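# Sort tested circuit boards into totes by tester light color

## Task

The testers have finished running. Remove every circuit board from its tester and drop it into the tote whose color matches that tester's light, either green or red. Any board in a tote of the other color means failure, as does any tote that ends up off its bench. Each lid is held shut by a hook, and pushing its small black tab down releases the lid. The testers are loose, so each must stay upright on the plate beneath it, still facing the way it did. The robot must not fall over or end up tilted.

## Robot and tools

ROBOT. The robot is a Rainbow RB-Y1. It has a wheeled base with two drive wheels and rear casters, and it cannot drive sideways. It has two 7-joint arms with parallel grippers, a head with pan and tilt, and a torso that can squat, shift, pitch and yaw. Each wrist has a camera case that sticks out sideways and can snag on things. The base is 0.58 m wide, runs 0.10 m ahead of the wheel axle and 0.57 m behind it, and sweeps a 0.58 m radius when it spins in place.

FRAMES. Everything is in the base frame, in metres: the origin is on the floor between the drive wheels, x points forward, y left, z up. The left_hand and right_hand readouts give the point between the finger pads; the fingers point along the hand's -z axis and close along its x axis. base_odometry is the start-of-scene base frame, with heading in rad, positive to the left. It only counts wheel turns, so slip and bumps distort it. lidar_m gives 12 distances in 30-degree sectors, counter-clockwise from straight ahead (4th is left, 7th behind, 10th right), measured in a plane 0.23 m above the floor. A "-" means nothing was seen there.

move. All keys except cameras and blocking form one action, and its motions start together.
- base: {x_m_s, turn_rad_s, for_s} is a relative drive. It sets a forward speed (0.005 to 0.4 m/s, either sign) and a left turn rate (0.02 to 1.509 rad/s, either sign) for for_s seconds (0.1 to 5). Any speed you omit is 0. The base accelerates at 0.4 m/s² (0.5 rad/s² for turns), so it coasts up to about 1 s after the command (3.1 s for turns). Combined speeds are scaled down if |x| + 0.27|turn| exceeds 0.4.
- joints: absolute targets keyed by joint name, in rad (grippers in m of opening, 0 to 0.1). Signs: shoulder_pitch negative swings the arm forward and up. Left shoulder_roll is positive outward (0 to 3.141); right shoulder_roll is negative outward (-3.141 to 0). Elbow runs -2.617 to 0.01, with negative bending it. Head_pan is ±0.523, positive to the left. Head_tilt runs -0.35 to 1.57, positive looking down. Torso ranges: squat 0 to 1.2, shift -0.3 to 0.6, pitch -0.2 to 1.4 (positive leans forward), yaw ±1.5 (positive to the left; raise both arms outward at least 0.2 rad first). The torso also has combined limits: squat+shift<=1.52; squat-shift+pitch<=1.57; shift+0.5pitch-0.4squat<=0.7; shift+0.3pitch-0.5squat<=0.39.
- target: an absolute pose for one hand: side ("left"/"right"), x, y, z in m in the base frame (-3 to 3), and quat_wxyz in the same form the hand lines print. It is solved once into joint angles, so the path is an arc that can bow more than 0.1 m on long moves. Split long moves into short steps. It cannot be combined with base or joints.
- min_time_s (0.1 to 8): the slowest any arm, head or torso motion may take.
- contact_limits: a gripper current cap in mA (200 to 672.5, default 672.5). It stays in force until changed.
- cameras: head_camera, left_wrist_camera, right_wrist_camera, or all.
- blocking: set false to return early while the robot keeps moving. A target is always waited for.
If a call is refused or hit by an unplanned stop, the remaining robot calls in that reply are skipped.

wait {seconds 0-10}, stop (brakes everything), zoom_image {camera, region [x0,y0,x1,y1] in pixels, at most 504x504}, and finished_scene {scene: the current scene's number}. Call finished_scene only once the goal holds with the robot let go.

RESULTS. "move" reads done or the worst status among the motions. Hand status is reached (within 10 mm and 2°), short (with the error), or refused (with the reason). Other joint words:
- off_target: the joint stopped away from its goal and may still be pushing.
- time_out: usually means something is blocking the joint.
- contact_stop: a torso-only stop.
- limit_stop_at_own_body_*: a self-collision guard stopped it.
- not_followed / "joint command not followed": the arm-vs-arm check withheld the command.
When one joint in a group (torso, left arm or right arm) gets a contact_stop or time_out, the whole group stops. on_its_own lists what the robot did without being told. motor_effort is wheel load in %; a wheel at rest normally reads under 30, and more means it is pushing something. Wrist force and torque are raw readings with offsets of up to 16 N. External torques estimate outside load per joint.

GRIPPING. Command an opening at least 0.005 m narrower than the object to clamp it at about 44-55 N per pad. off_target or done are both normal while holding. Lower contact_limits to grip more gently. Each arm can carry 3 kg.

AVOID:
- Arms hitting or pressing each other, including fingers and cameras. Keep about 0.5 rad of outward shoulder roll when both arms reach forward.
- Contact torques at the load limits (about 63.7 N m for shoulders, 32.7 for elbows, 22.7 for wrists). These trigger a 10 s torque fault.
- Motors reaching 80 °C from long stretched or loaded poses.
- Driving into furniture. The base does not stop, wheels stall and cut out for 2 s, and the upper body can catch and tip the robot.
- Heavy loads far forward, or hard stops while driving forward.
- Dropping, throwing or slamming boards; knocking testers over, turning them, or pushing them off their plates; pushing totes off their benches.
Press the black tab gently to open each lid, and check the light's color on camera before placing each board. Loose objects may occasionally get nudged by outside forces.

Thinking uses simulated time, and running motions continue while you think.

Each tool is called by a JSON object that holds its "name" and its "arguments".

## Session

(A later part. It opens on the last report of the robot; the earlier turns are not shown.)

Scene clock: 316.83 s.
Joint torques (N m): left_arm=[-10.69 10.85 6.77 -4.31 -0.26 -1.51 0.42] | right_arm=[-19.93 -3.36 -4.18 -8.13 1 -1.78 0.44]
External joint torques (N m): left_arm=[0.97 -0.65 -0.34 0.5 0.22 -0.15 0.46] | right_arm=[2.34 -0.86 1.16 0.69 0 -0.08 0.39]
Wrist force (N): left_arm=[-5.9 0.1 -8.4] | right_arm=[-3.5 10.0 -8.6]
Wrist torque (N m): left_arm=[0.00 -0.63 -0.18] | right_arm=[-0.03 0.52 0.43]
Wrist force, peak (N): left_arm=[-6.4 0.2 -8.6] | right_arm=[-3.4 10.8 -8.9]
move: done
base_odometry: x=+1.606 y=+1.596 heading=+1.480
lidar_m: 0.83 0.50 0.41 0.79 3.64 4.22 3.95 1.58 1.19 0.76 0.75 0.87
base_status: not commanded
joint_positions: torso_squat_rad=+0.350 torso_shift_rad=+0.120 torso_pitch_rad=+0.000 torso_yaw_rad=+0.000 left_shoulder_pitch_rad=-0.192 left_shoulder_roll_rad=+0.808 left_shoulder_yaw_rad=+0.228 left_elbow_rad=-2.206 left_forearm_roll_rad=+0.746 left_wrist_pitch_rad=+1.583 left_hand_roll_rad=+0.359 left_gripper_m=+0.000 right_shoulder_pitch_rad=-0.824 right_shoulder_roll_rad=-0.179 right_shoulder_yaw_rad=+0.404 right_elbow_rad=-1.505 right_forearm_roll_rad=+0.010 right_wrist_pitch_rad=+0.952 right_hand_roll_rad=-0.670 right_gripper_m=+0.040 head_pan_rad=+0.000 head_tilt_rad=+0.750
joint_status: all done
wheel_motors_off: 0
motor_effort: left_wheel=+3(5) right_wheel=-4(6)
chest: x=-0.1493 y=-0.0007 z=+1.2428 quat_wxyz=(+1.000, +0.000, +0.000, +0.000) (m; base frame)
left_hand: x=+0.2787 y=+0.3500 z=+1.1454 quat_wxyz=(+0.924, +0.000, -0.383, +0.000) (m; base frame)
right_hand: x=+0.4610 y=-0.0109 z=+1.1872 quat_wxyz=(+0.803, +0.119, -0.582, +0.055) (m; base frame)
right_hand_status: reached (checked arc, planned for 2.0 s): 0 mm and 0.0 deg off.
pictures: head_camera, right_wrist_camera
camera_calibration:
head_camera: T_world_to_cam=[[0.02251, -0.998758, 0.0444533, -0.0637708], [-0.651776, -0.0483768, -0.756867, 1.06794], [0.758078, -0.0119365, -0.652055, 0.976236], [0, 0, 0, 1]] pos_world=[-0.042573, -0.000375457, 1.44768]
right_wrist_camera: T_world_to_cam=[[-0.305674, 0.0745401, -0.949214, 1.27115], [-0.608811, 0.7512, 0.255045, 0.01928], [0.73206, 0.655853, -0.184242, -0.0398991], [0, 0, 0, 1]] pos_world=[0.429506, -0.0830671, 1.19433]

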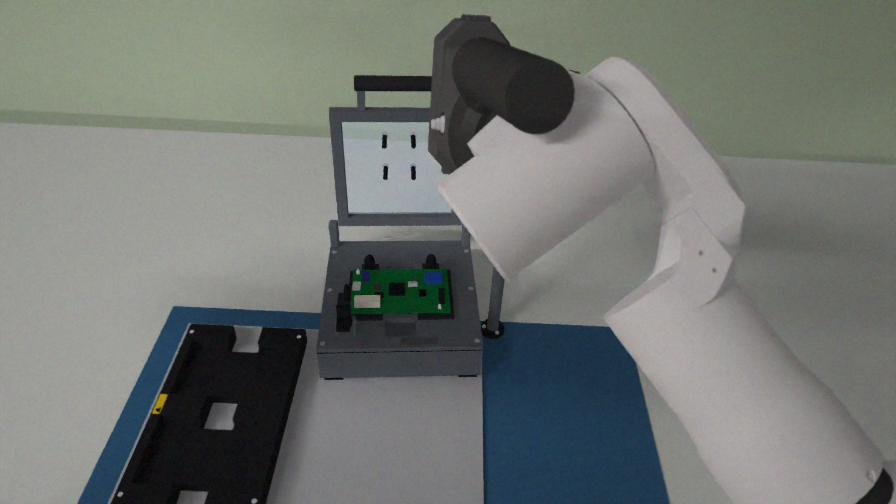

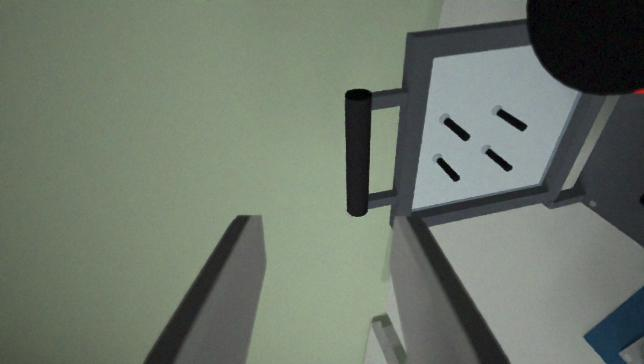

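{"name": "move", "arguments": {"target": {"side":"right","x":0.3,"y":-0.3,"z":1.2,"quat_wxyz":[0.924,0,-0.383,0]}}}

{"name": "move", "arguments": {"joints": {"left_gripper_m":0.1}}}

{"name": "move", "arguments": {"target": {"side":"left","x":0.44,"y":0.043,"z":1.1,"quat_wxyz":[0.991,0,-0.131,0]}, "cameras": ["left_wrist_camera","head_camera"]}}

Scene clock: 332.63 s.
Joint torques (N m): left_arm=[-10.84 10.94 6.79 -4.3 -0.19 -1.47 0.35] | right_arm=[-14.84 -9.35 -4.81 -4.13 0.57 -1.64 -0.01]
External joint torques (N m): left_arm=[0.82 -0.56 -0.32 0.51 0.29 -0.1 0.39] | right_arm=[1.12 1.15 0.27 0.5 -0.03 -0.24 -0.05]
Wrist force (N): left_arm=[-6.1 0.1 -8.4] | right_arm=[-2.2 11.0 -11.4]
Wrist torque (N m): left_arm=[-0.01 -0.67 -0.19] | right_arm=[-0.09 0.63 0.47]
Wrist force, peak (N): left_arm=[-6.3 0.2 -8.5] | right_arm=[-2.3 11.0 -11.5]
move: done
base_odometry: x=+1.606 y=+1.596 heading=+1.480
lidar_m: 0.83 0.50 0.41 0.78 3.64 4.22 3.95 1.60 1.20 0.76 0.76 0.87
base_status: not commanded
joint_positions: torso_squat_rad=+0.350 torso_shift_rad=+0.120 torso_pitch_rad=+0.000 torso_yaw_rad=+0.000 left_shoulder_pitch_rad=-0.192 left_shoulder_roll_rad=+0.808 left_shoulder_yaw_rad=+0.228 left_elbow_rad=-2.206 left_forearm_roll_rad=+0.746 left_wrist_pitch_rad=+1.583 left_hand_roll_rad=+0.359 left_gripper_m=+0.000 right_shoulder_pitch_rad=-0.526 right_shoulder_roll_rad=-0.629 right_shoulder_yaw_rad=-0.184 right_elbow_rad=-2.188 right_forearm_roll_rad=-0.595 right_wrist_pitch_rad=+1.905 right_hand_roll_rad=-0.354 right_gripper_m=+0.040 head_pan_rad=+0.000 head_tilt_rad=+0.750
joint_status: all done
wheel_motors_off: 0
motor_effort: left_wheel=+3(5) right_wheel=-4(7)
chest: x=-0.1493 y=-0.0007 z=+1.2428 quat_wxyz=(+1.000, +0.000, +0.000, +0.000) (m; base frame)
left_hand: x=+0.2787 y=+0.3500 z=+1.1454 quat_wxyz=(+0.924, +0.000, -0.383, +0.000) (m; base frame)
right_hand: x=+0.3004 y=-0.3001 z=+1.2001 quat_wxyz=(+0.924, -0.001, -0.383, +0.000) (m; base frame)
right_hand_status: reached (checked arc, planned for 1.0 s): 0 mm and 0.1 deg off.
pictures: none

Scene clock: 334.33 s.
Joint torques (N m): left_arm=[-10.74 11.02 6.64 -4.28 -0.28 -1.39 0.45] | right_arm=[-14.91 -9.15 -4.49 -4.03 0.52 -1.79 -0.01]
External joint torques (N m): left_arm=[0.92 -0.48 -0.47 0.53 0.2 -0.02 0.49] | right_arm=[1.06 1.34 0.59 0.59 -0.08 -0.39 -0.05]
Wrist force (N): left_arm=[-6.0 0.0 -8.3] | right_arm=[-2.6 10.8 -11.4]
Wrist torque (N m): left_arm=[-0.02 -0.64 -0.19] | right_arm=[-0.06 0.58 0.46]
Wrist force, peak (N): left_arm=[-6.2 0.1 -8.6] | right_arm=[-2.3 11.0 -11.7]
move: done
base_odometry: x=+1.606 y=+1.596 heading=+1.480
lidar_m: 0.83 0.51 0.41 0.79 3.65 4.22 3.95 1.59 1.20 0.75 0.75 0.87
base_status: not commanded
joint_positions: torso_squat_rad=+0.350 torso_shift_rad=+0.120 torso_pitch_rad=+0.000 torso_yaw_rad=+0.000 left_shoulder_pitch_rad=-0.192 left_shoulder_roll_rad=+0.808 left_shoulder_yaw_rad=+0.228 left_elbow_rad=-2.206 left_forearm_roll_rad=+0.746 left_wrist_pitch_rad=+1.583 left_hand_roll_rad=+0.359 left_gripper_m=+0.100 right_shoulder_pitch_rad=-0.526 right_shoulder_roll_rad=-0.629 right_shoulder_yaw_rad=-0.184 right_elbow_rad=-2.188 right_forearm_roll_rad=-0.595 right_wrist_pitch_rad=+1.905 right_hand_roll_rad=-0.354 right_gripper_m=+0.040 head_pan_rad=+0.000 head_tilt_rad=+0.750
joint_status: all done
wheel_motors_off: 0
motor_effort: left_wheel=+3(5) right_wheel=-4(6)
chest: x=-0.1493 y=-0.0007 z=+1.2428 quat_wxyz=(+1.000, +0.000, +0.000, +0.000) (m; base frame)
left_hand: x=+0.2787 y=+0.3500 z=+1.1454 quat_wxyz=(+0.924, +0.000, -0.383, +0.000) (m; base frame)
right_hand: x=+0.3004 y=-0.3001 z=+1.2001 quat_wxyz=(+0.924, -0.001, -0.383, +0.000) (m; base frame)
pictures: none

Scene clock: 337.23 s.
Joint torques (N m): left_arm=[-22.36 8.87 0.86 -5.37 -0.12 -0.85 0.33] | right_arm=[-14.93 -9.49 -4.86 -4.03 0.34 -1.55 -0.03]
External joint torques (N m): left_arm=[2.4 0 -0.82 1.44 0.07 -0.12 0.35] | right_arm=[1.04 1 0.23 0.59 -0.27 -0.16 -0.07]
Wrist force (N): left_arm=[-4.1 0.1 -9.2] | right_arm=[-2.2 10.9 -11.6]
Wrist torque (N m): left_arm=[-0.01 -0.55 -0.17] | right_arm=[-0.07 0.63 0.47]
Wrist force, peak (N): left_arm=[-4.0 1.7 -9.9] | right_arm=[-2.2 11.2 -11.6]
move: short
base_odometry: x=+1.606 y=+1.595 heading=+1.480
lidar_m: 0.83 0.51 0.41 0.78 3.65 4.22 3.94 1.59 1.19 0.76 0.75 0.88
base_status: not commanded
joint_positions: torso_squat_rad=+0.350 torso_shift_rad=+0.120 torso_pitch_rad=+0.000 torso_yaw_rad=+0.000 left_shoulder_pitch_rad=-1.549 left_shoulder_roll_rad=+0.097 left_shoulder_yaw_rad=-0.439 left_elbow_rad=-0.267 left_forearm_roll_rad=+0.657 left_wrist_pitch_rad=+1.318 left_hand_roll_rad=+0.422 left_gripper_m=+0.100 right_shoulder_pitch_rad=-0.526 right_shoulder_roll_rad=-0.629 right_shoulder_yaw_rad=-0.184 right_elbow_rad=-2.188 right_forearm_roll_rad=-0.595 right_wrist_pitch_rad=+1.905 right_hand_roll_rad=-0.354 right_gripper_m=+0.040 head_pan_rad=+0.000 head_tilt_rad=+0.750
joint_status: all done
wheel_motors_off: 0
motor_effort: left_wheel=+5(5) right_wheel=-3(5)
chest: x=-0.1494 y=-0.0007 z=+1.2428 quat_wxyz=(+1.000, +0.000, +0.000, +0.000) (m; base frame)
left_hand: x=+0.4393 y=+0.0430 z=+1.1002 quat_wxyz=(+0.984, -0.016, -0.177, -0.002) (m; base frame)
left_hand_status: short (checked arc, as near as the solve gets, planned for 2.3 s): 1 mm and 5.7 deg off. The place is met; only the turn is off.
right_hand: x=+0.3003 y=-0.3001 z=+1.2001 quat_wxyz=(+0.924, -0.001, -0.383, +0.000) (m; base frame)
pictures: head_camera, left_wrist_camera
camera_calibration:
head_camera: T_world_to_cam=[[0.0225041, -0.998758, 0.0444568, -0.0637739], [-0.651669, -0.0483773, -0.756959, 1.06801], [0.75817, -0.0119364, -0.651948, 0.976162], [0, 0, 0, 1]] pos_world=[-0.0426732, -0.000375454, 1.44768]
left_wrist_camera: T_world_to_cam=[[0.941396, 0.0162664, 0.33691, -0.786272], [-0.161031, -0.855985, 0.491282, -0.398744], [0.296381, -0.516744, -0.803202, 0.844807], [0, 0, 0, 1]] pos_world=[0.425599, 0.10802, 1.13935]

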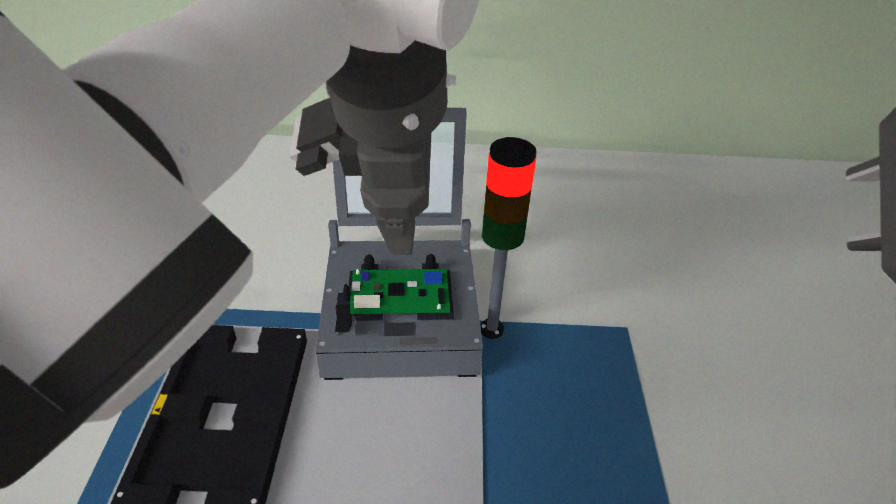

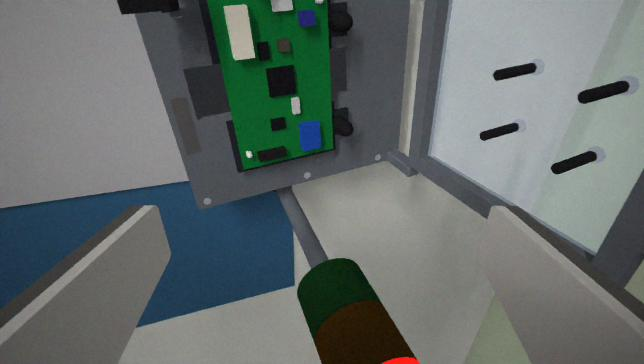

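{"name": "move", "arguments": {"joints": {"torso_pitch_rad":0.3}, "min_time_s": 2}}

{"name": "move", "arguments": {"target": {"side":"left","x":0.465,"y":0.055,"z":1.06,"quat_wxyz":[1,0,0,0]}, "cameras": ["left_wrist_camera","head_camera"]}}

Scene clock: 366.37 s.
Joint torques (N m): left_arm=[-15.3 -0.48 0.43 -2.37 1.57 3.11 0.28] | right_arm=[-11.84 -10.15 -5.28 -5.33 0.2 -1.02 -0.05]
External joint torques (N m): left_arm=[8.77 -7.01 -1.16 4.4 1.57 3.41 0.29] | right_arm=[1.18 0.76 0.27 0.7 -0.31 -0.02 -0.07]
External joint torques when the fault began: left_arm=[68.36 -21.71 -5.27 19.71 -0.8 -19.14 0.66]
Wrist force (N): left_arm=[13.8 0.5 -6.8] | right_arm=[-0.8 10.6 -12.4]
Wrist torque (N m): left_arm=[-0.05 -0.67 -0.05] | right_arm=[-0.04 0.71 0.49]
Wrist force, peak (N): left_arm=[-27.8 19.3 195.8] | right_arm=[-0.3 12.8 -13.3]
move: contact_stop
TORQUE FAULT: left_shoulder_pitch_rad reached its load limit. The robot stopped for 10 seconds, dropped its targets and accepts commands again. The stop added 9.5 s to the call.
base_odometry: x=+1.606 y=+1.596 heading=+1.480
lidar_m: 0.83 0.51 0.40 0.79 3.64 4.22 3.95 1.59 1.20 0.76 0.75 0.87
base_status: not commanded
joint_positions: torso_squat_rad=+0.351 torso_shift_rad=+0.116 torso_pitch_rad=+0.266 torso_yaw_rad=+0.001 left_shoulder_pitch_rad=-1.563 left_shoulder_roll_rad=+0.102 left_shoulder_yaw_rad=-0.438 left_elbow_rad=-0.271 left_forearm_roll_rad=+0.656 left_wrist_pitch_rad=+1.320 left_hand_roll_rad=+0.422 left_gripper_m=+0.100 right_shoulder_pitch_rad=-0.526 right_shoulder_roll_rad=-0.629 right_shoulder_yaw_rad=-0.184 right_elbow_rad=-2.188 right_forearm_roll_rad=-0.595 right_wrist_pitch_rad=+1.905 right_hand_roll_rad=-0.354 right_gripper_m=+0.040 head_pan_rad=+0.000 head_tilt_rad=+0.750
joint_status: torso_pitch_rad contact_stop (moved +0.266 of +0.300)
wheel_motors_off: 0
on_its_own: torso_pitch_rad is held at +0.266, not at your +0.300, since a contact_stop
motor_effort: left_wheel=-2(19) right_wheel=-5(16)
chest: x=-0.0706 y=-0.0007 z=+1.2320 quat_wxyz=(+0.991, +0.001, +0.132, +0.000) (m; base frame)
left_hand: x=+0.4656 y=+0.0429 z=+0.9483 quat_wxyz=(+0.998, -0.017, -0.053, -0.001) (m; base frame)
right_hand: x=+0.3524 y=-0.2996 z=+1.0727 quat_wxyz=(+0.966, -0.001, -0.257, +0.000) (m; base frame)
pictures: none

not run: a stop that you did not command came earlier in this reply.

{"name": "move", "arguments": {"target": {"side":"left","x":0.455,"y":0.043,"z":1.03,"quat_wxyz":[0.998,-0.017,-0.053,0]}, "cameras": ["left_wrist_camera","head_camera"]}}

Scene clock: 374.13 s.
Joint torques (N m): left_arm=[-21.96 6.52 4.95 -6.65 0.23 -0.42 0.11] | right_arm=[-11.9 -10.07 -5.39 -5.32 0.25 -1.1 -0.11]
External joint torques (N m): left_arm=[1.88 0.31 0.59 0.3 0.26 -0.16 0.12] | right_arm=[1.12 0.84 0.17 0.71 -0.26 -0.11 -0.13]
Wrist force (N): left_arm=[-2.1 0.3 -9.0] | right_arm=[-0.9 10.5 -12.1]
Wrist torque (N m): left_arm=[-0.02 -0.41 -0.19] | right_arm=[-0.04 0.71 0.50]
Wrist force, peak (N): left_arm=[17.0 -0.8 -9.7] | right_arm=[-1.0 11.1 -12.8]
move: done
base_odometry: x=+1.606 y=+1.596 heading=+1.480
lidar_m: 0.83 0.50 0.41 0.79 3.64 4.22 3.95 1.59 1.19 0.76 0.76 0.87
base_status: not commanded
joint_positions: torso_squat_rad=+0.351 torso_shift_rad=+0.116 torso_pitch_rad=+0.266 torso_yaw_rad=+0.001 left_shoulder_pitch_rad=-1.473 left_shoulder_roll_rad=+0.238 left_shoulder_yaw_rad=-0.423 left_elbow_rad=-0.811 left_forearm_roll_rad=+0.668 left_wrist_pitch_rad=+1.706 left_hand_roll_rad=+0.598 left_gripper_m=+0.100 right_shoulder_pitch_rad=-0.526 right_shoulder_roll_rad=-0.629 right_shoulder_yaw_rad=-0.184 right_elbow_rad=-2.188 right_forearm_roll_rad=-0.595 right_wrist_pitch_rad=+1.905 right_hand_roll_rad=-0.354 right_gripper_m=+0.040 head_pan_rad=+0.000 head_tilt_rad=+0.750
joint_status: all done
wheel_motors_off: 0
on_its_own: torso_pitch_rad is held at +0.266, not at your +0.300, since a contact_stop
motor_effort: left_wheel=-1(3) right_wheel=-5(7)
chest: x=-0.0706 y=-0.0007 z=+1.2320 quat_wxyz=(+0.991, +0.000, +0.132, +0.000) (m; base frame)
left_hand: x=+0.4542 y=+0.0431 z=+1.0302 quat_wxyz=(+0.999, -0.015, -0.047, +0.000) (m; base frame)
left_hand_status: reached (checked arc, planned for 0.9 s): 1 mm and 0.7 deg off.
right_hand: x=+0.3524 y=-0.2996 z=+1.0726 quat_wxyz=(+0.966, -0.001, -0.257, +0.000) (m; base frame)
pictures: head_camera, left_wrist_camera
camera_calibration:
head_camera: T_world_to_cam=[[0.0342262, -0.998736, 0.036815, -0.0548261], [-0.827626, -0.0489731, -0.55914, 0.85509], [0.560236, -0.0113318, -0.828256, 1.11262], [0, 0, 0, 1]] pos_world=[0.0862394, -0.000272286, 1.40167]
left_wrist_camera: T_world_to_cam=[[0.996559, 0.0158239, 0.0813659, -0.538482], [-0.0283648, -0.857247, 0.514124, -0.445514], [0.0778861, -0.514663, -0.853848, 0.935431], [0, 0, 0, 1]] pos_world=[0.451135, 0.108037, 1.07158]

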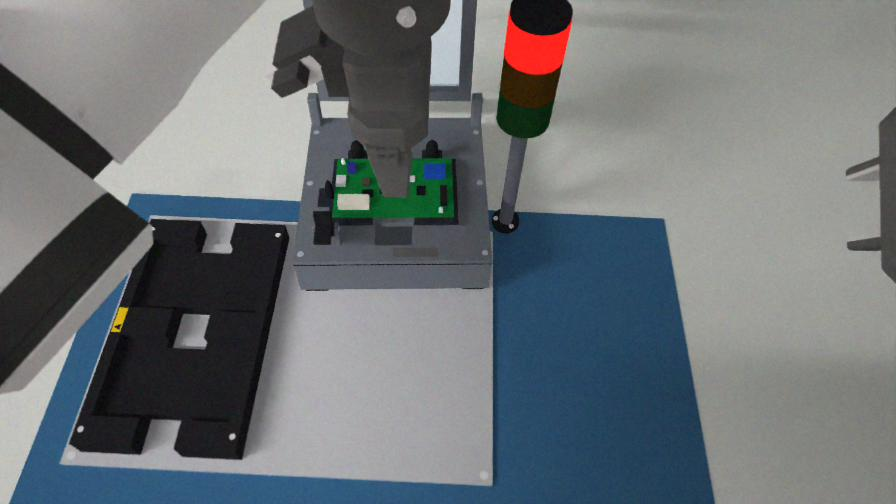

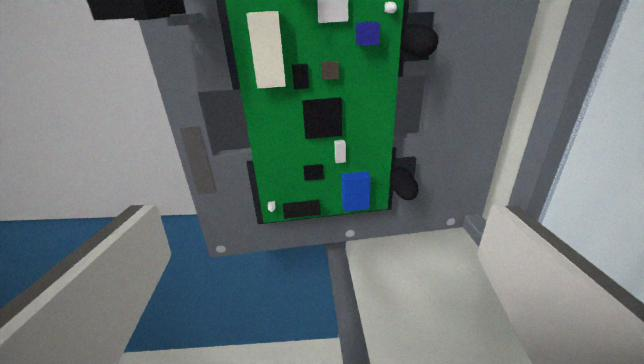

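{"name": "move", "arguments": {"target": {"side":"left","x":0.461,"y":0.057,"z":0.99,"quat_wxyz":[1,0,0,0]}, "cameras": ["left_wrist_camera","head_camera"]}}

{"name": "zoom_image", "arguments": {"camera": "head_camera", "region": [280, 80, 520, 280]}}

Scene clock: 386.70 s.
Joint torques (N m): left_arm=[-23.22 6.27 2.34 -5.38 0.26 -0.09 0.13] | right_arm=[-12.04 -10.15 -5.49 -5.31 0.26 -1.07 -0.15]
External joint torques (N m): left_arm=[1.29 -1.08 0.75 1.35 0.25 0.06 0.13] | right_arm=[0.97 0.76 0.06 0.72 -0.25 -0.07 -0.18]
Wrist force (N): left_arm=[-1.7 0.5 -9.0] | right_arm=[-1.1 10.7 -12.4]
Wrist torque (N m): left_arm=[-0.06 -0.42 -0.20] | right_arm=[-0.07 0.67 0.48]
Wrist force, peak (N): left_arm=[-3.2 1.1 -10.0] | right_arm=[-1.0 10.7 -12.9]
move: done
base_odometry: x=+1.606 y=+1.596 heading=+1.480
lidar_m: 0.83 0.51 0.40 0.79 3.64 4.22 3.95 1.59 1.20 0.75 0.75 0.87
base_status: not commanded
joint_positions: torso_squat_rad=+0.351 torso_shift_rad=+0.116 torso_pitch_rad=+0.266 torso_yaw_rad=+0.001 left_shoulder_pitch_rad=-1.641 left_shoulder_roll_rad=+0.145 left_shoulder_yaw_rad=-0.413 left_elbow_rad=-0.267 left_forearm_roll_rad=+0.680 left_wrist_pitch_rad=+1.480 left_hand_roll_rad=+0.396 left_gripper_m=+0.100 right_shoulder_pitch_rad=-0.526 right_shoulder_roll_rad=-0.629 right_shoulder_yaw_rad=-0.184 right_elbow_rad=-2.188 right_forearm_roll_rad=-0.595 right_wrist_pitch_rad=+1.905 right_hand_roll_rad=-0.354 right_gripper_m=+0.040 head_pan_rad=+0.000 head_tilt_rad=+0.750
joint_status: all done
wheel_motors_off: 0
on_its_own: torso_pitch_rad is held at +0.266, not at your +0.300, since a contact_stop
motor_effort: left_wheel=+1(2) right_wheel=-4(5)
chest: x=-0.0706 y=-0.0007 z=+1.2320 quat_wxyz=(+0.991, +0.000, +0.132, +0.000) (m; base frame)
left_hand: x=+0.4606 y=+0.0572 z=+0.9902 quat_wxyz=(+1.000, -0.005, -0.015, +0.000) (m; base frame)
left_hand_status: reached (checked arc, as near as the solve gets, planned for 0.9 s): 1 mm and 1.8 deg off.
right_hand: x=+0.3524 y=-0.2996 z=+1.0726 quat_wxyz=(+0.966, -0.001, -0.257, +0.000) (m; base frame)
pictures: head_camera, left_wrist_camera
camera_calibration:
head_camera: T_world_to_cam=[[0.0342192, -0.998736, 0.0368187, -0.0548272], [-0.827548, -0.048971, -0.559255, 0.855161], [0.560351, -0.0113319, -0.828178, 1.11256], [0, 0, 0, 1]] pos_world=[0.0861393, -0.000272294, 1.40167]
left_wrist_camera: T_world_to_cam=[[0.999731, 0.0153288, 0.0173891, -0.479872], [0.0046633, -0.867805, 0.496884, -0.410212], [0.022707, -0.496669, -0.867643, 0.946135], [0, 0, 0, 1]] pos_world=[0.460172, 0.121288, 1.03308]

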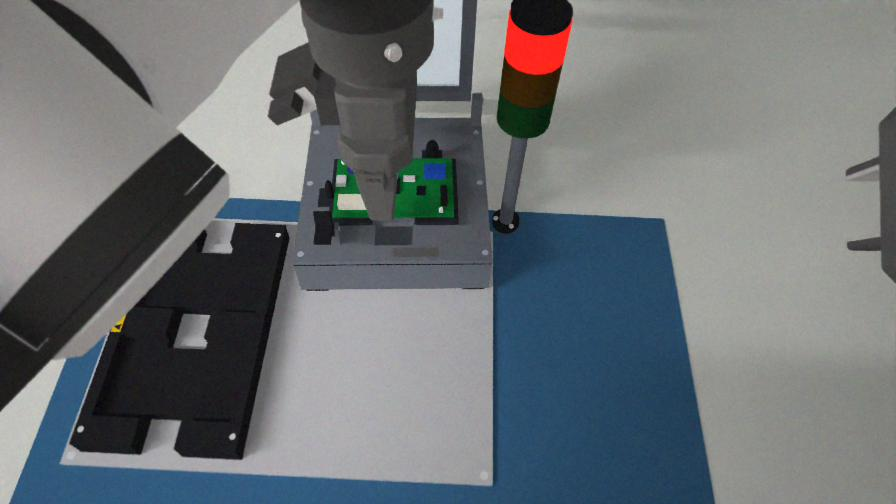

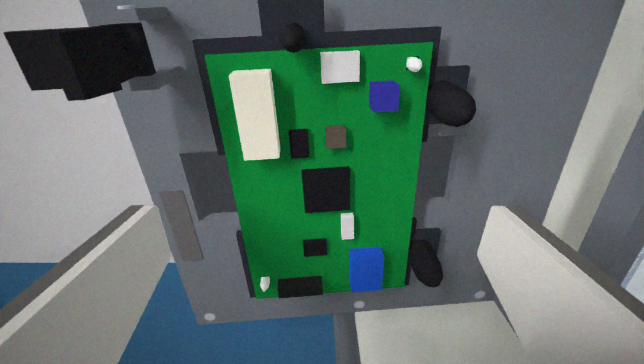

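Scaled by 2.100 from the camera's 896x504 image, which has a finer 1280x720 frame.

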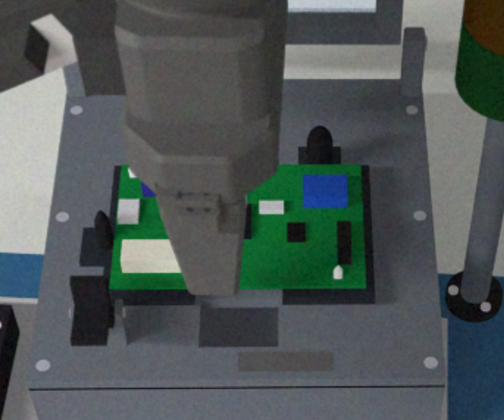

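{"name": "move", "arguments": {"target": {"side":"left","x":0.461,"y":0.055,"z":0.97,"quat_wxyz":[1,0,0,0]}, "cameras": ["left_wrist_camera"]}}

{"name": "zoom_image", "arguments": {"camera": "head_camera", "region": [280, 80, 520, 280]}}

Scene clock: 402.40 s.
Joint torques (N m): left_arm=[-23.13 5.97 0.72 -6 0.18 -0.14 0.15] | right_arm=[-11.92 -10.27 -5.4 -5.16 0.19 -1.05 -0.09]
External joint torques (N m): left_arm=[1.19 -1.06 -0.86 0.74 0.17 0.04 0.16] | right_arm=[1.09 0.64 0.15 0.87 -0.33 -0.06 -0.12]
Wrist force (N): left_arm=[-1.6 0.4 -8.9] | right_arm=[-1.5 10.6 -12.3]
Wrist torque (N m): left_arm=[-0.05 -0.37 -0.20] | right_arm=[-0.04 0.63 0.48]
Wrist force, peak (N): left_arm=[-2.4 0.8 -10.2] | right_arm=[-1.0 11.1 -12.7]
move: short
base_odometry: x=+1.606 y=+1.596 heading=+1.480
lidar_m: 0.83 0.50 0.40 0.79 3.64 4.22 3.94 1.59 1.20 0.76 0.75 0.87
base_status: not commanded
joint_positions: torso_squat_rad=+0.351 torso_shift_rad=+0.116 torso_pitch_rad=+0.266 torso_yaw_rad=+0.001 left_shoulder_pitch_rad=-1.604 left_shoulder_roll_rad=+0.131 left_shoulder_yaw_rad=-0.420 left_elbow_rad=-0.267 left_forearm_roll_rad=+0.671 left_wrist_pitch_rad=+1.424 left_hand_roll_rad=+0.400 left_gripper_m=+0.100 right_shoulder_pitch_rad=-0.526 right_shoulder_roll_rad=-0.629 right_shoulder_yaw_rad=-0.184 right_elbow_rad=-2.188 right_forearm_roll_rad=-0.595 right_wrist_pitch_rad=+1.905 right_hand_roll_rad=-0.354 right_gripper_m=+0.040 head_pan_rad=+0.000 head_tilt_rad=+0.750
joint_status: all done
wheel_motors_off: 0
on_its_own: torso_pitch_rad is held at +0.266, not at your +0.300, since a contact_stop
motor_effort: left_wheel=+2(2) right_wheel=-4(5)
chest: x=-0.0706 y=-0.0007 z=+1.2320 quat_wxyz=(+0.991, +0.000, +0.132, +0.000) (m; base frame)
left_hand: x=+0.4605 y=+0.0552 z=+0.9701 quat_wxyz=(+1.000, -0.008, -0.024, +0.000) (m; base frame)
left_hand_status: short (checked arc, as near as the solve gets, planned for 0.2 s): 1 mm and 2.9 deg off. The place is met; only the turn is off.
right_hand: x=+0.3524 y=-0.2996 z=+1.0726 quat_wxyz=(+0.966, -0.001, -0.257, +0.000) (m; base frame)
pictures: left_wrist_camera
camera_calibration:
left_wrist_camera: T_world_to_cam=[[0.999265, 0.0157729, 0.0349271, -0.496214], [-0.00390767, -0.864691, 0.502289, -0.403455], [0.0381237, -0.502056, -0.863994, 0.91739], [0, 0, 0, 1]] pos_world=[0.459299, 0.119544, 1.0126]

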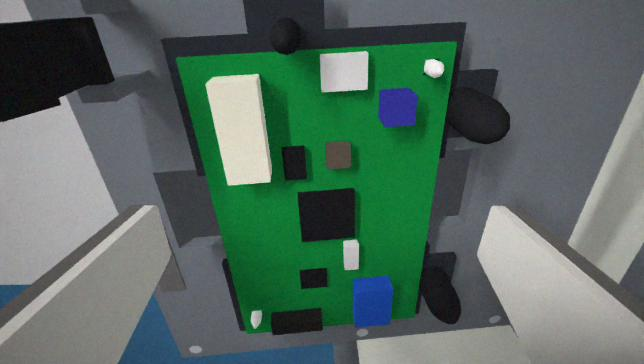

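This scene's latest camera images include none from head_camera. They are from: left_wrist_camera. head_camera's image comes with the result of a call that names it in "cameras".

{"name": "move", "arguments": {"target": {"side":"left","x":0.461,"y":0.058,"z":0.956,"quat_wxyz":[0.999,0,0,0.035]}, "cameras": ["left_wrist_camera","head_camera"]}}

{"name": "zoom_image", "arguments": {"camera": "head_camera", "region": [280, 80, 520, 280]}}

Scene clock: 409.53 s.
Joint torques (N m): left_arm=[-22.98 6.24 0.4 -6.26 0.16 -0.4 -0.17] | right_arm=[-11.94 -10.34 -5.39 -5.27 0.23 -1.12 -0.11]
External joint torques (N m): left_arm=[1.22 -0.59 -1.16 0.48 0.15 -0.2 -0.16] | right_arm=[1.07 0.57 0.16 0.76 -0.29 -0.13 -0.14]
Wrist force (N): left_arm=[-2.0 0.5 -9.0] | right_arm=[-1.1 10.7 -12.4]
Wrist torque (N m): left_arm=[-0.06 -0.43 -0.21] | right_arm=[-0.04 0.65 0.48]
Wrist force, peak (N): left_arm=[-2.2 0.9 -10.1] | right_arm=[-0.8 10.9 -12.9]
move: short
base_odometry: x=+1.606 y=+1.596 heading=+1.480
lidar_m: 0.83 0.50 0.41 0.79 3.64 4.22 3.95 1.59 1.20 0.76 0.75 0.87
base_status: not commanded
joint_positions: torso_squat_rad=+0.351 torso_shift_rad=+0.116 torso_pitch_rad=+0.266 torso_yaw_rad=+0.001 left_shoulder_pitch_rad=-1.575 left_shoulder_roll_rad=+0.128 left_shoulder_yaw_rad=-0.421 left_elbow_rad=-0.267 left_forearm_roll_rad=+0.662 left_wrist_pitch_rad=+1.388 left_hand_roll_rad=+0.465 left_gripper_m=+0.100 right_shoulder_pitch_rad=-0.526 right_shoulder_roll_rad=-0.629 right_shoulder_yaw_rad=-0.184 right_elbow_rad=-2.188 right_forearm_roll_rad=-0.595 right_wrist_pitch_rad=+1.905 right_hand_roll_rad=-0.354 right_gripper_m=+0.040 head_pan_rad=+0.000 head_tilt_rad=+0.750
joint_status: all done
wheel_motors_off: 0
on_its_own: torso_pitch_rad is held at +0.266, not at your +0.300, since a contact_stop
motor_effort: left_wheel=+1(4) right_wheel=-3(4)
chest: x=-0.0706 y=-0.0007 z=+1.2320 quat_wxyz=(+0.991, +0.000, +0.132, +0.000) (m; base frame)
left_hand: x=+0.4604 y=+0.0582 z=+0.9562 quat_wxyz=(+0.999, -0.010, -0.028, +0.035) (m; base frame)
left_hand_status: short (checked arc, as near as the solve gets, planned for 0.2 s): 1 mm and 3.4 deg off. The place is met; only the turn is off.
right_hand: x=+0.3524 y=-0.2996 z=+1.0726 quat_wxyz=(+0.966, -0.001, -0.257, +0.000) (m; base frame)
pictures: head_camera, left_wrist_camera
camera_calibration:
head_camera: T_world_to_cam=[[0.0342262, -0.998736, 0.036815, -0.0548261], [-0.827626, -0.0489731, -0.55914, 0.85509], [0.560236, -0.0113318, -0.828256, 1.11262], [0, 0, 0, 1]] pos_world=[0.0862394, -0.000272286, 1.40167]
left_wrist_camera: T_world_to_cam=[[0.995401, 0.0858667, 0.042464, -0.505229], [0.0525047, -0.859822, 0.507887, -0.425469], [0.080122, -0.503321, -0.860377, 0.884102], [0, 0, 0, 1]] pos_world=[0.454409, 0.122542, 0.998205]

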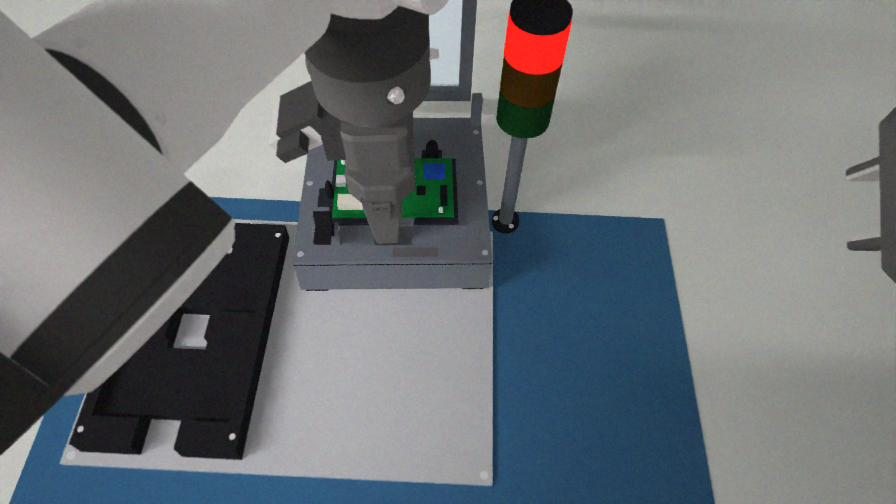

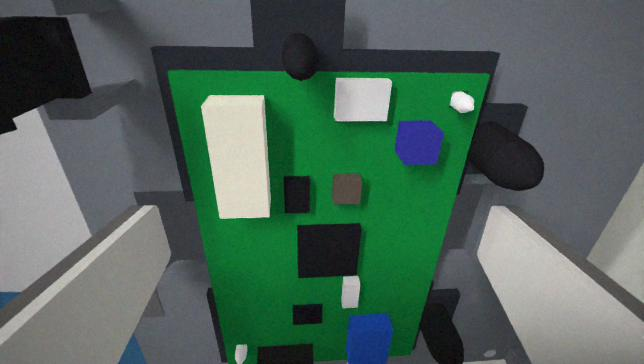

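Scaled by 2.100 from the camera's 896x504 image, which has a finer 1280x720 frame.

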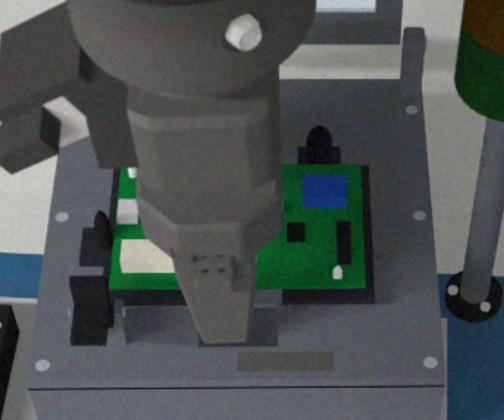

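{"name": "move", "arguments": {"target": {"side":"left","x":0.461,"y":0.057,"z":0.949,"quat_wxyz":[0.999,0,0,0.035]}}}

{"name": "move", "arguments": {"joints": {"left_gripper_m":0.05}, "contact_limits": {"left_gripper_m":350}, "cameras": ["left_wrist_camera","head_camera"]}}

Scene clock: 415.87 s.
Joint torques (N m): left_arm=[-20.74 4.19 0.81 -5.64 0.9 1.22 0.07] | right_arm=[-11.99 -10.23 -5.38 -5.23 0.27 -1.18 -0.09]
External joint torques (N m): left_arm=[3.39 -2.52 -0.75 1.1 0.89 1.45 0.08] | right_arm=[1.02 0.68 0.18 0.8 -0.25 -0.19 -0.12]
Wrist force (N): left_arm=[4.9 0.7 -8.9] | right_arm=[-0.9 11.1 -12.0]
Wrist torque (N m): left_arm=[-0.05 -0.58 -0.25] | right_arm=[-0.09 0.70 0.48]
Wrist force, peak (N): left_arm=[6.1 0.9 -10.9] | right_arm=[-1.0 11.2 -12.5]
move: short
base_odometry: x=+1.606 y=+1.596 heading=+1.480
lidar_m: 0.84 0.50 0.40 0.79 3.64 4.23 3.95 1.60 1.20 0.76 0.75 0.87
base_status: not commanded
joint_positions: torso_squat_rad=+0.351 torso_shift_rad=+0.116 torso_pitch_rad=+0.266 torso_yaw_rad=+0.001 left_shoulder_pitch_rad=-1.563 left_shoulder_roll_rad=+0.123 left_shoulder_yaw_rad=-0.424 left_elbow_rad=-0.267 left_forearm_roll_rad=+0.658 left_wrist_pitch_rad=+1.365 left_hand_roll_rad=+0.467 left_gripper_m=+0.100 right_shoulder_pitch_rad=-0.526 right_shoulder_roll_rad=-0.629 right_shoulder_yaw_rad=-0.184 right_elbow_rad=-2.188 right_forearm_roll_rad=-0.595 right_wrist_pitch_rad=+1.905 right_hand_roll_rad=-0.354 right_gripper_m=+0.040 head_pan_rad=+0.000 head_tilt_rad=+0.750
joint_status: all done
wheel_motors_off: 0
on_its_own: torso_pitch_rad is held at +0.266, not at your +0.300, since a contact_stop
motor_effort: left_wheel=+0(3) right_wheel=-2(4)
chest: x=-0.0705 y=-0.0007 z=+1.2320 quat_wxyz=(+0.991, +0.000, +0.132, +0.000) (m; base frame)
left_hand: x=+0.4609 y=+0.0573 z=+0.9495 quat_wxyz=(+0.999, -0.012, -0.033, +0.035) (m; base frame)
left_hand_status: short (checked arc, as near as the solve gets, planned for 0.1 s): 1 mm and 4.0 deg off. The place is met; only the turn is off.
right_hand: x=+0.3524 y=-0.2996 z=+1.0726 quat_wxyz=(+0.966, -0.001, -0.257, +0.000) (m; base frame)
pictures: none

Scene clock: 416.93 s.
Joint torques (N m): left_arm=[-21.53 4.78 0.8 -5.63 0.72 1.03 0.02] | right_arm=[-11.9 -10.1 -5.52 -5.19 0.25 -1.05 -0.1]
External joint torques (N m): left_arm=[2.6 -1.93 -0.75 1.1 0.71 1.25 0.02] | right_arm=[1.11 0.81 0.04 0.84 -0.27 -0.06 -0.12]
Wrist force (N): left_arm=[4.6 0.3 -10.5] | right_arm=[-1.5 10.6 -12.4]
Wrist torque (N m): left_arm=[-0.04 -0.54 -0.35] | right_arm=[-0.03 0.63 0.49]
Wrist force, peak (N): left_arm=[5.9 0.4 -12.1] | right_arm=[-1.2 10.9 -12.5]
move: off_target
base_odometry: x=+1.606 y=+1.596 heading=+1.480
lidar_m: 0.83 0.51 0.41 0.78 3.64 4.22 3.95 1.60 1.20 0.76 0.75 0.87
base_status: not commanded
joint_positions: torso_squat_rad=+0.351 torso_shift_rad=+0.116 torso_pitch_rad=+0.266 torso_yaw_rad=+0.001 left_shoulder_pitch_rad=-1.563 left_shoulder_roll_rad=+0.123 left_shoulder_yaw_rad=-0.424 left_elbow_rad=-0.267 left_forearm_roll_rad=+0.658 left_wrist_pitch_rad=+1.365 left_hand_roll_rad=+0.467 left_gripper_m=+0.071 right_shoulder_pitch_rad=-0.526 right_shoulder_roll_rad=-0.629 right_shoulder_yaw_rad=-0.184 right_elbow_rad=-2.188 right_forearm_roll_rad=-0.595 right_wrist_pitch_rad=+1.905 right_hand_roll_rad=-0.354 right_gripper_m=+0.040 head_pan_rad=+0.000 head_tilt_rad=+0.750
joint_status: left_gripper_m off_target (ended at +0.071, target +0.050)
wheel_motors_off: 0
on_its_own: torso_pitch_rad is held at +0.266, not at your +0.300, since a contact_stop
motor_effort: left_wheel=+1(3) right_wheel=-3(4)
contact_limits: left_gripper_m 350 mA
chest: x=-0.0705 y=-0.0007 z=+1.2320 quat_wxyz=(+0.991, +0.000, +0.132, +0.000) (m; base frame)
left_hand: x=+0.4607 y=+0.0573 z=+0.9494 quat_wxyz=(+0.999, -0.012, -0.033, +0.035) (m; base frame)
right_hand: x=+0.3524 y=-0.2996 z=+1.0726 quat_wxyz=(+0.966, -0.001, -0.257, +0.000) (m; base frame)
pictures: head_camera, left_wrist_camera
camera_calibration:
head_camera: T_world_to_cam=[[0.0342262, -0.998736, 0.036815, -0.0548261], [-0.827626, -0.0489731, -0.55914, 0.85509], [0.560236, -0.0113318, -0.828256, 1.11262], [0, 0, 0, 1]] pos_world=[0.0862394, -0.000272286, 1.40167]
left_wrist_camera: T_world_to_cam=[[0.994966, 0.0860103, 0.0514244, -0.51353], [0.0478121, -0.858429, 0.510699, -0.423448], [0.0880695, -0.505669, -0.85822, 0.872218], [0, 0, 0, 1]] pos_world=[0.454375, 0.121723, 0.991218]

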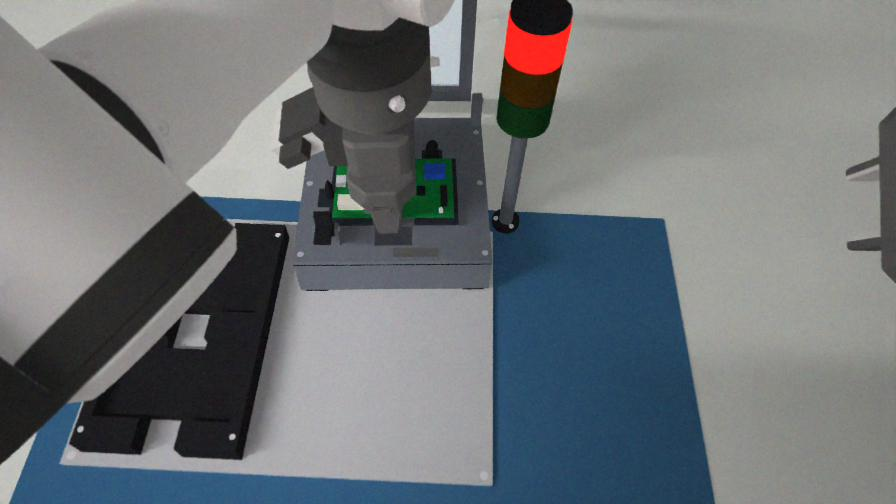

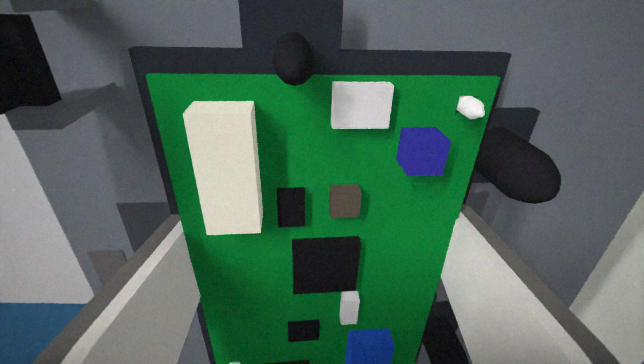

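{"name": "move", "arguments": {"base": {"x_m_s":-0.04,"for_s":2.75}, "cameras": ["left_wrist_camera","head_camera"]}}

Scene clock: 439.13 s.
Joint torques (N m): left_arm=[-1.88 -6.68 2.59 3.65 4.56 10.3 0.5] | right_arm=[-11.97 -10.06 -5.33 -5.09 0.22 -0.97 -0.06]
External joint torques (N m): left_arm=[22.4 -13.54 1 10.42 4.57 10.56 0.51] | right_arm=[1.05 0.85 0.23 0.95 -0.3 0.03 -0.09]
External joint torques when the fault began: left_arm=[26.57 -23.14 1.52 14.41 8.63 22.21 0.32]
Wrist force (N): left_arm=[42.3 -2.4 6.2] | right_arm=[-1.1 10.6 -12.0]
Wrist torque (N m): left_arm=[-0.04 -2.10 -0.56] | right_arm=[-0.04 0.68 0.47]
Wrist force, peak (N): left_arm=[96.2 -7.8 -22.8] | right_arm=[0.1 11.9 -12.2]
move: done
TORQUE FAULT: left_wrist_pitch_rad reached its load limit. The robot stopped for 10 seconds, dropped its targets and accepts commands again. The stop added 9.1 s to the call.
base_odometry: x=+1.596 y=+1.486 heading=+1.480
lidar_m: 0.95 0.51 0.47 2.52 3.64 4.11 3.89 1.58 1.19 1.16 0.77 0.99
base_status: done (sent for 2.77 of 2.77 s)
joint_positions: torso_squat_rad=+0.351 torso_shift_rad=+0.116 torso_pitch_rad=+0.265 torso_yaw_rad=+0.001 left_shoulder_pitch_rad=-1.574 left_shoulder_roll_rad=+0.132 left_shoulder_yaw_rad=-0.425 left_elbow_rad=-0.273 left_forearm_roll_rad=+0.655 left_wrist_pitch_rad=+1.358 left_hand_roll_rad=+0.466 left_gripper_m=+0.051 right_shoulder_pitch_rad=-0.526 right_shoulder_roll_rad=-0.629 right_shoulder_yaw_rad=-0.184 right_elbow_rad=-2.188 right_forearm_roll_rad=-0.595 right_wrist_pitch_rad=+1.905 right_hand_roll_rad=-0.354 right_gripper_m=+0.040 head_pan_rad=+0.000 head_tilt_rad=+0.750
joint_status: not commanded
wheel_motors_off: 0
on_its_own: torso_pitch_rad is held at +0.266, not at your +0.300, since a contact_stop; left_gripper_m moved -0.020 to your old target +0.050
motor_effort: left_wheel=-5(31) right_wheel=-6(27)
contact_limits: left_gripper_m 350 mA
chest: x=-0.0706 y=-0.0007 z=+1.2320 quat_wxyz=(+0.991, +0.000, +0.132, +0.000) (m; base frame)
left_hand: x=+0.4688 y=+0.0583 z=+0.9576 quat_wxyz=(+0.998, -0.012, -0.045, +0.035) (m; base frame)
right_hand: x=+0.3524 y=-0.2996 z=+1.0728 quat_wxyz=(+0.966, -0.001, -0.258, +0.000) (m; base frame)
pictures: head_camera, left_wrist_camera
camera_calibration:
head_camera: T_world_to_cam=[[0.0342129, -0.998736, 0.0368274, -0.0548425], [-0.827424, -0.0489731, -0.559438, 0.855464], [0.560535, -0.0113318, -0.828054, 1.11245], [0, 0, 0, 1]] pos_world=[0.0861391, -0.000272286, 1.40177]
left_wrist_camera: T_world_to_cam=[[0.993369, 0.085508, 0.0768493, -0.545587], [0.0342564, -0.858229, 0.512122, -0.422233], [0.109745, -0.506094, -0.855468, 0.866321], [0, 0, 0, 1]] pos_world=[0.461359, 0.122718, 0.999273]

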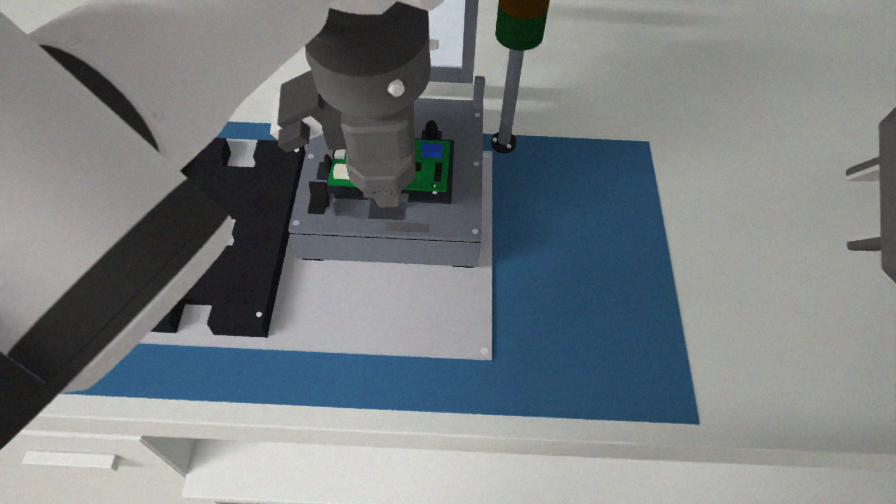

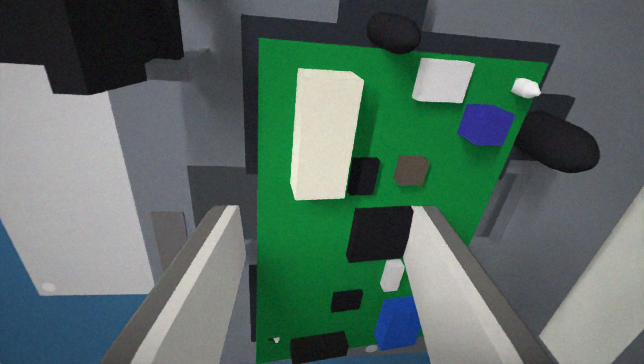

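{"name": "move", "arguments": {"target": {"side":"left","x":0.462,"y":0.058,"z":0.985,"quat_wxyz":[0.999,0,-0.03,0.035]}, "min_time_s": 1.5}}

{"name": "move", "arguments": {"joints": {"left_gripper_m":0.1}, "base": {"x_m_s":0.05,"for_s":1.0}, "cameras": ["left_wrist_camera","head_camera"]}}

Scene clock: 450.30 s.
Joint torques (N m): left_arm=[-23.76 8.22 2.8 -6.81 0.38 0.26 0.45] | right_arm=[-11.98 -10.43 -5.58 -5.07 0.24 -1.07 -0.1]
External joint torques (N m): left_arm=[0.67 1.05 1.05 -0.09 0.41 0.42 0.45] | right_arm=[1.04 0.48 -0.02 0.97 -0.27 -0.08 -0.12]
Wrist force (N): left_arm=[-0.6 0.5 -7.5] | right_arm=[-1.0 10.3 -12.4]
Wrist torque (N m): left_arm=[-0.04 -0.28 -0.20] | right_arm=[-0.01 0.68 0.49]
Wrist force, peak (N): left_arm=[44.9 -0.5 -18.1] | right_arm=[-1.2 10.9 -12.8]
move: done
base_odometry: x=+1.596 y=+1.486 heading=+1.480
lidar_m: 0.95 0.50 0.46 2.52 3.64 4.11 3.88 1.58 1.19 1.16 0.77 0.99
base_status: not commanded
joint_positions: torso_squat_rad=+0.351 torso_shift_rad=+0.116 torso_pitch_rad=+0.266 torso_yaw_rad=+0.001 left_shoulder_pitch_rad=-1.617 left_shoulder_roll_rad=+0.143 left_shoulder_yaw_rad=-0.425 left_elbow_rad=-0.300 left_forearm_roll_rad=+0.661 left_wrist_pitch_rad=+1.473 left_hand_roll_rad=+0.486 left_gripper_m=+0.050 right_shoulder_pitch_rad=-0.526 right_shoulder_roll_rad=-0.629 right_shoulder_yaw_rad=-0.184 right_elbow_rad=-2.188 right_forearm_roll_rad=-0.595 right_wrist_pitch_rad=+1.905 right_hand_roll_rad=-0.354 right_gripper_m=+0.040 head_pan_rad=+0.000 head_tilt_rad=+0.750
joint_status: all done
wheel_motors_off: 0
on_its_own: torso_pitch_rad is held at +0.266, not at your +0.300, since a contact_stop
motor_effort: left_wheel=+0(6) right_wheel=+0(7)
contact_limits: left_gripper_m 350 mA
chest: x=-0.0706 y=-0.0007 z=+1.2320 quat_wxyz=(+0.991, +0.000, +0.132, +0.000) (m; base frame)
left_hand: x=+0.4622 y=+0.0578 z=+0.9846 quat_wxyz=(+0.999, +0.002, -0.024, +0.035) (m; base frame)
left_hand_status: reached (checked arc, planned for 1.5 s): 0 mm and 0.8 deg off.
right_hand: x=+0.3524 y=-0.2996 z=+1.0726 quat_wxyz=(+0.966, -0.001, -0.257, +0.000) (m; base frame)
pictures: none

Scene clock: 452.10 s.
Joint torques (N m): left_arm=[-22.91 7.79 2.55 -6.58 0.27 -0.03 0.42] | right_arm=[-11.94 -10.21 -5.82 -5.26 0.33 -1.1 -0.17]
External joint torques (N m): left_arm=[1.52 0.62 0.8 0.15 0.3 0.12 0.42] | right_arm=[1.07 0.7 -0.27 0.78 -0.18 -0.1 -0.2]
Wrist force (N): left_arm=[-0.8 0.8 -7.8] | right_arm=[-1.0 10.4 -12.5]
Wrist torque (N m): left_arm=[-0.10 -0.32 -0.19] | right_arm=[0.00 0.68 0.47]
Wrist force, peak (N): left_arm=[-1.2 0.9 -7.9] | right_arm=[-1.2 11.0 -12.7]
move: done
base_odometry: x=+1.600 y=+1.535 heading=+1.480
lidar_m: 0.90 0.51 0.43 0.98 3.65 4.17 3.92 1.59 1.19 1.15 0.74 0.93
base_status: done (sent for 1 of 1 s)
joint_positions: torso_squat_rad=+0.351 torso_shift_rad=+0.116 torso_pitch_rad=+0.266 torso_yaw_rad=+0.001 left_shoulder_pitch_rad=-1.618 left_shoulder_roll_rad=+0.143 left_shoulder_yaw_rad=-0.425 left_elbow_rad=-0.300 left_forearm_roll_rad=+0.661 left_wrist_pitch_rad=+1.473 left_hand_roll_rad=+0.486 left_gripper_m=+0.100 right_shoulder_pitch_rad=-0.526 right_shoulder_roll_rad=-0.629 right_shoulder_yaw_rad=-0.184 right_elbow_rad=-2.188 right_forearm_roll_rad=-0.595 right_wrist_pitch_rad=+1.905 right_hand_roll_rad=-0.354 right_gripper_m=+0.040 head_pan_rad=+0.000 head_tilt_rad=+0.750
joint_status: all done
wheel_motors_off: 0
on_its_own: torso_pitch_rad is held at +0.266, not at your +0.300, since a contact_stop
motor_effort: left_wheel=+0(20) right_wheel=-1(19)
contact_limits: left_gripper_m 350 mA
chest: x=-0.0706 y=-0.0007 z=+1.2320 quat_wxyz=(+0.991, +0.000, +0.132, +0.000) (m; base frame)
left_hand: x=+0.4623 y=+0.0578 z=+0.9847 quat_wxyz=(+0.999, +0.002, -0.024, +0.035) (m; base frame)
right_hand: x=+0.3524 y=-0.2996 z=+1.0726 quat_wxyz=(+0.966, -0.001, -0.257, +0.000) (m; base frame)
pictures: head_camera, left_wrist_camera
camera_calibration:
head_camera: T_world_to_cam=[[0.0342262, -0.998736, 0.036815, -0.0548261], [-0.827626, -0.0489731, -0.55914, 0.85509], [0.560236, -0.0113318, -0.828256, 1.11262], [0, 0, 0, 1]] pos_world=[0.0862394, -0.000272286, 1.40167]
left_wrist_camera: T_world_to_cam=[[0.995754, 0.0850973, 0.0351004, -0.501203], [0.0573951, -0.872067, 0.486009, -0.420373], [0.0719679, -0.48193, -0.873249, 0.923499], [0, 0, 0, 1]] pos_world=[0.45674, 0.12112, 1.02834]

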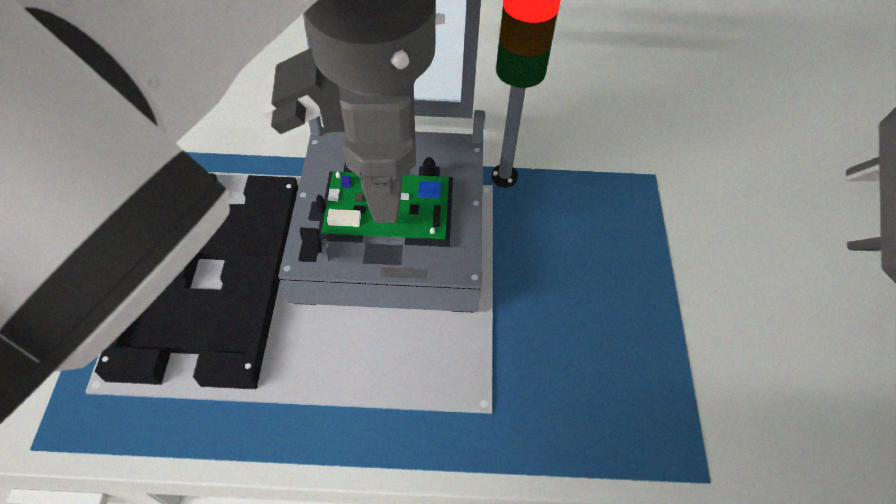

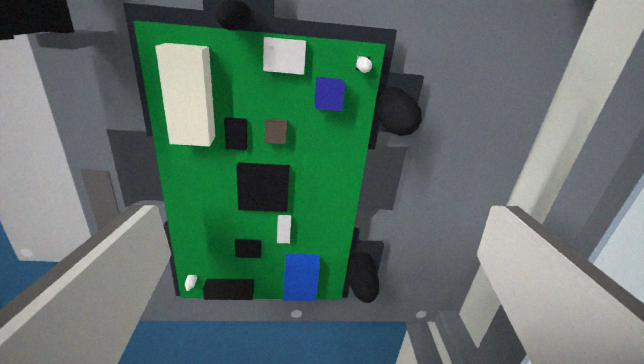

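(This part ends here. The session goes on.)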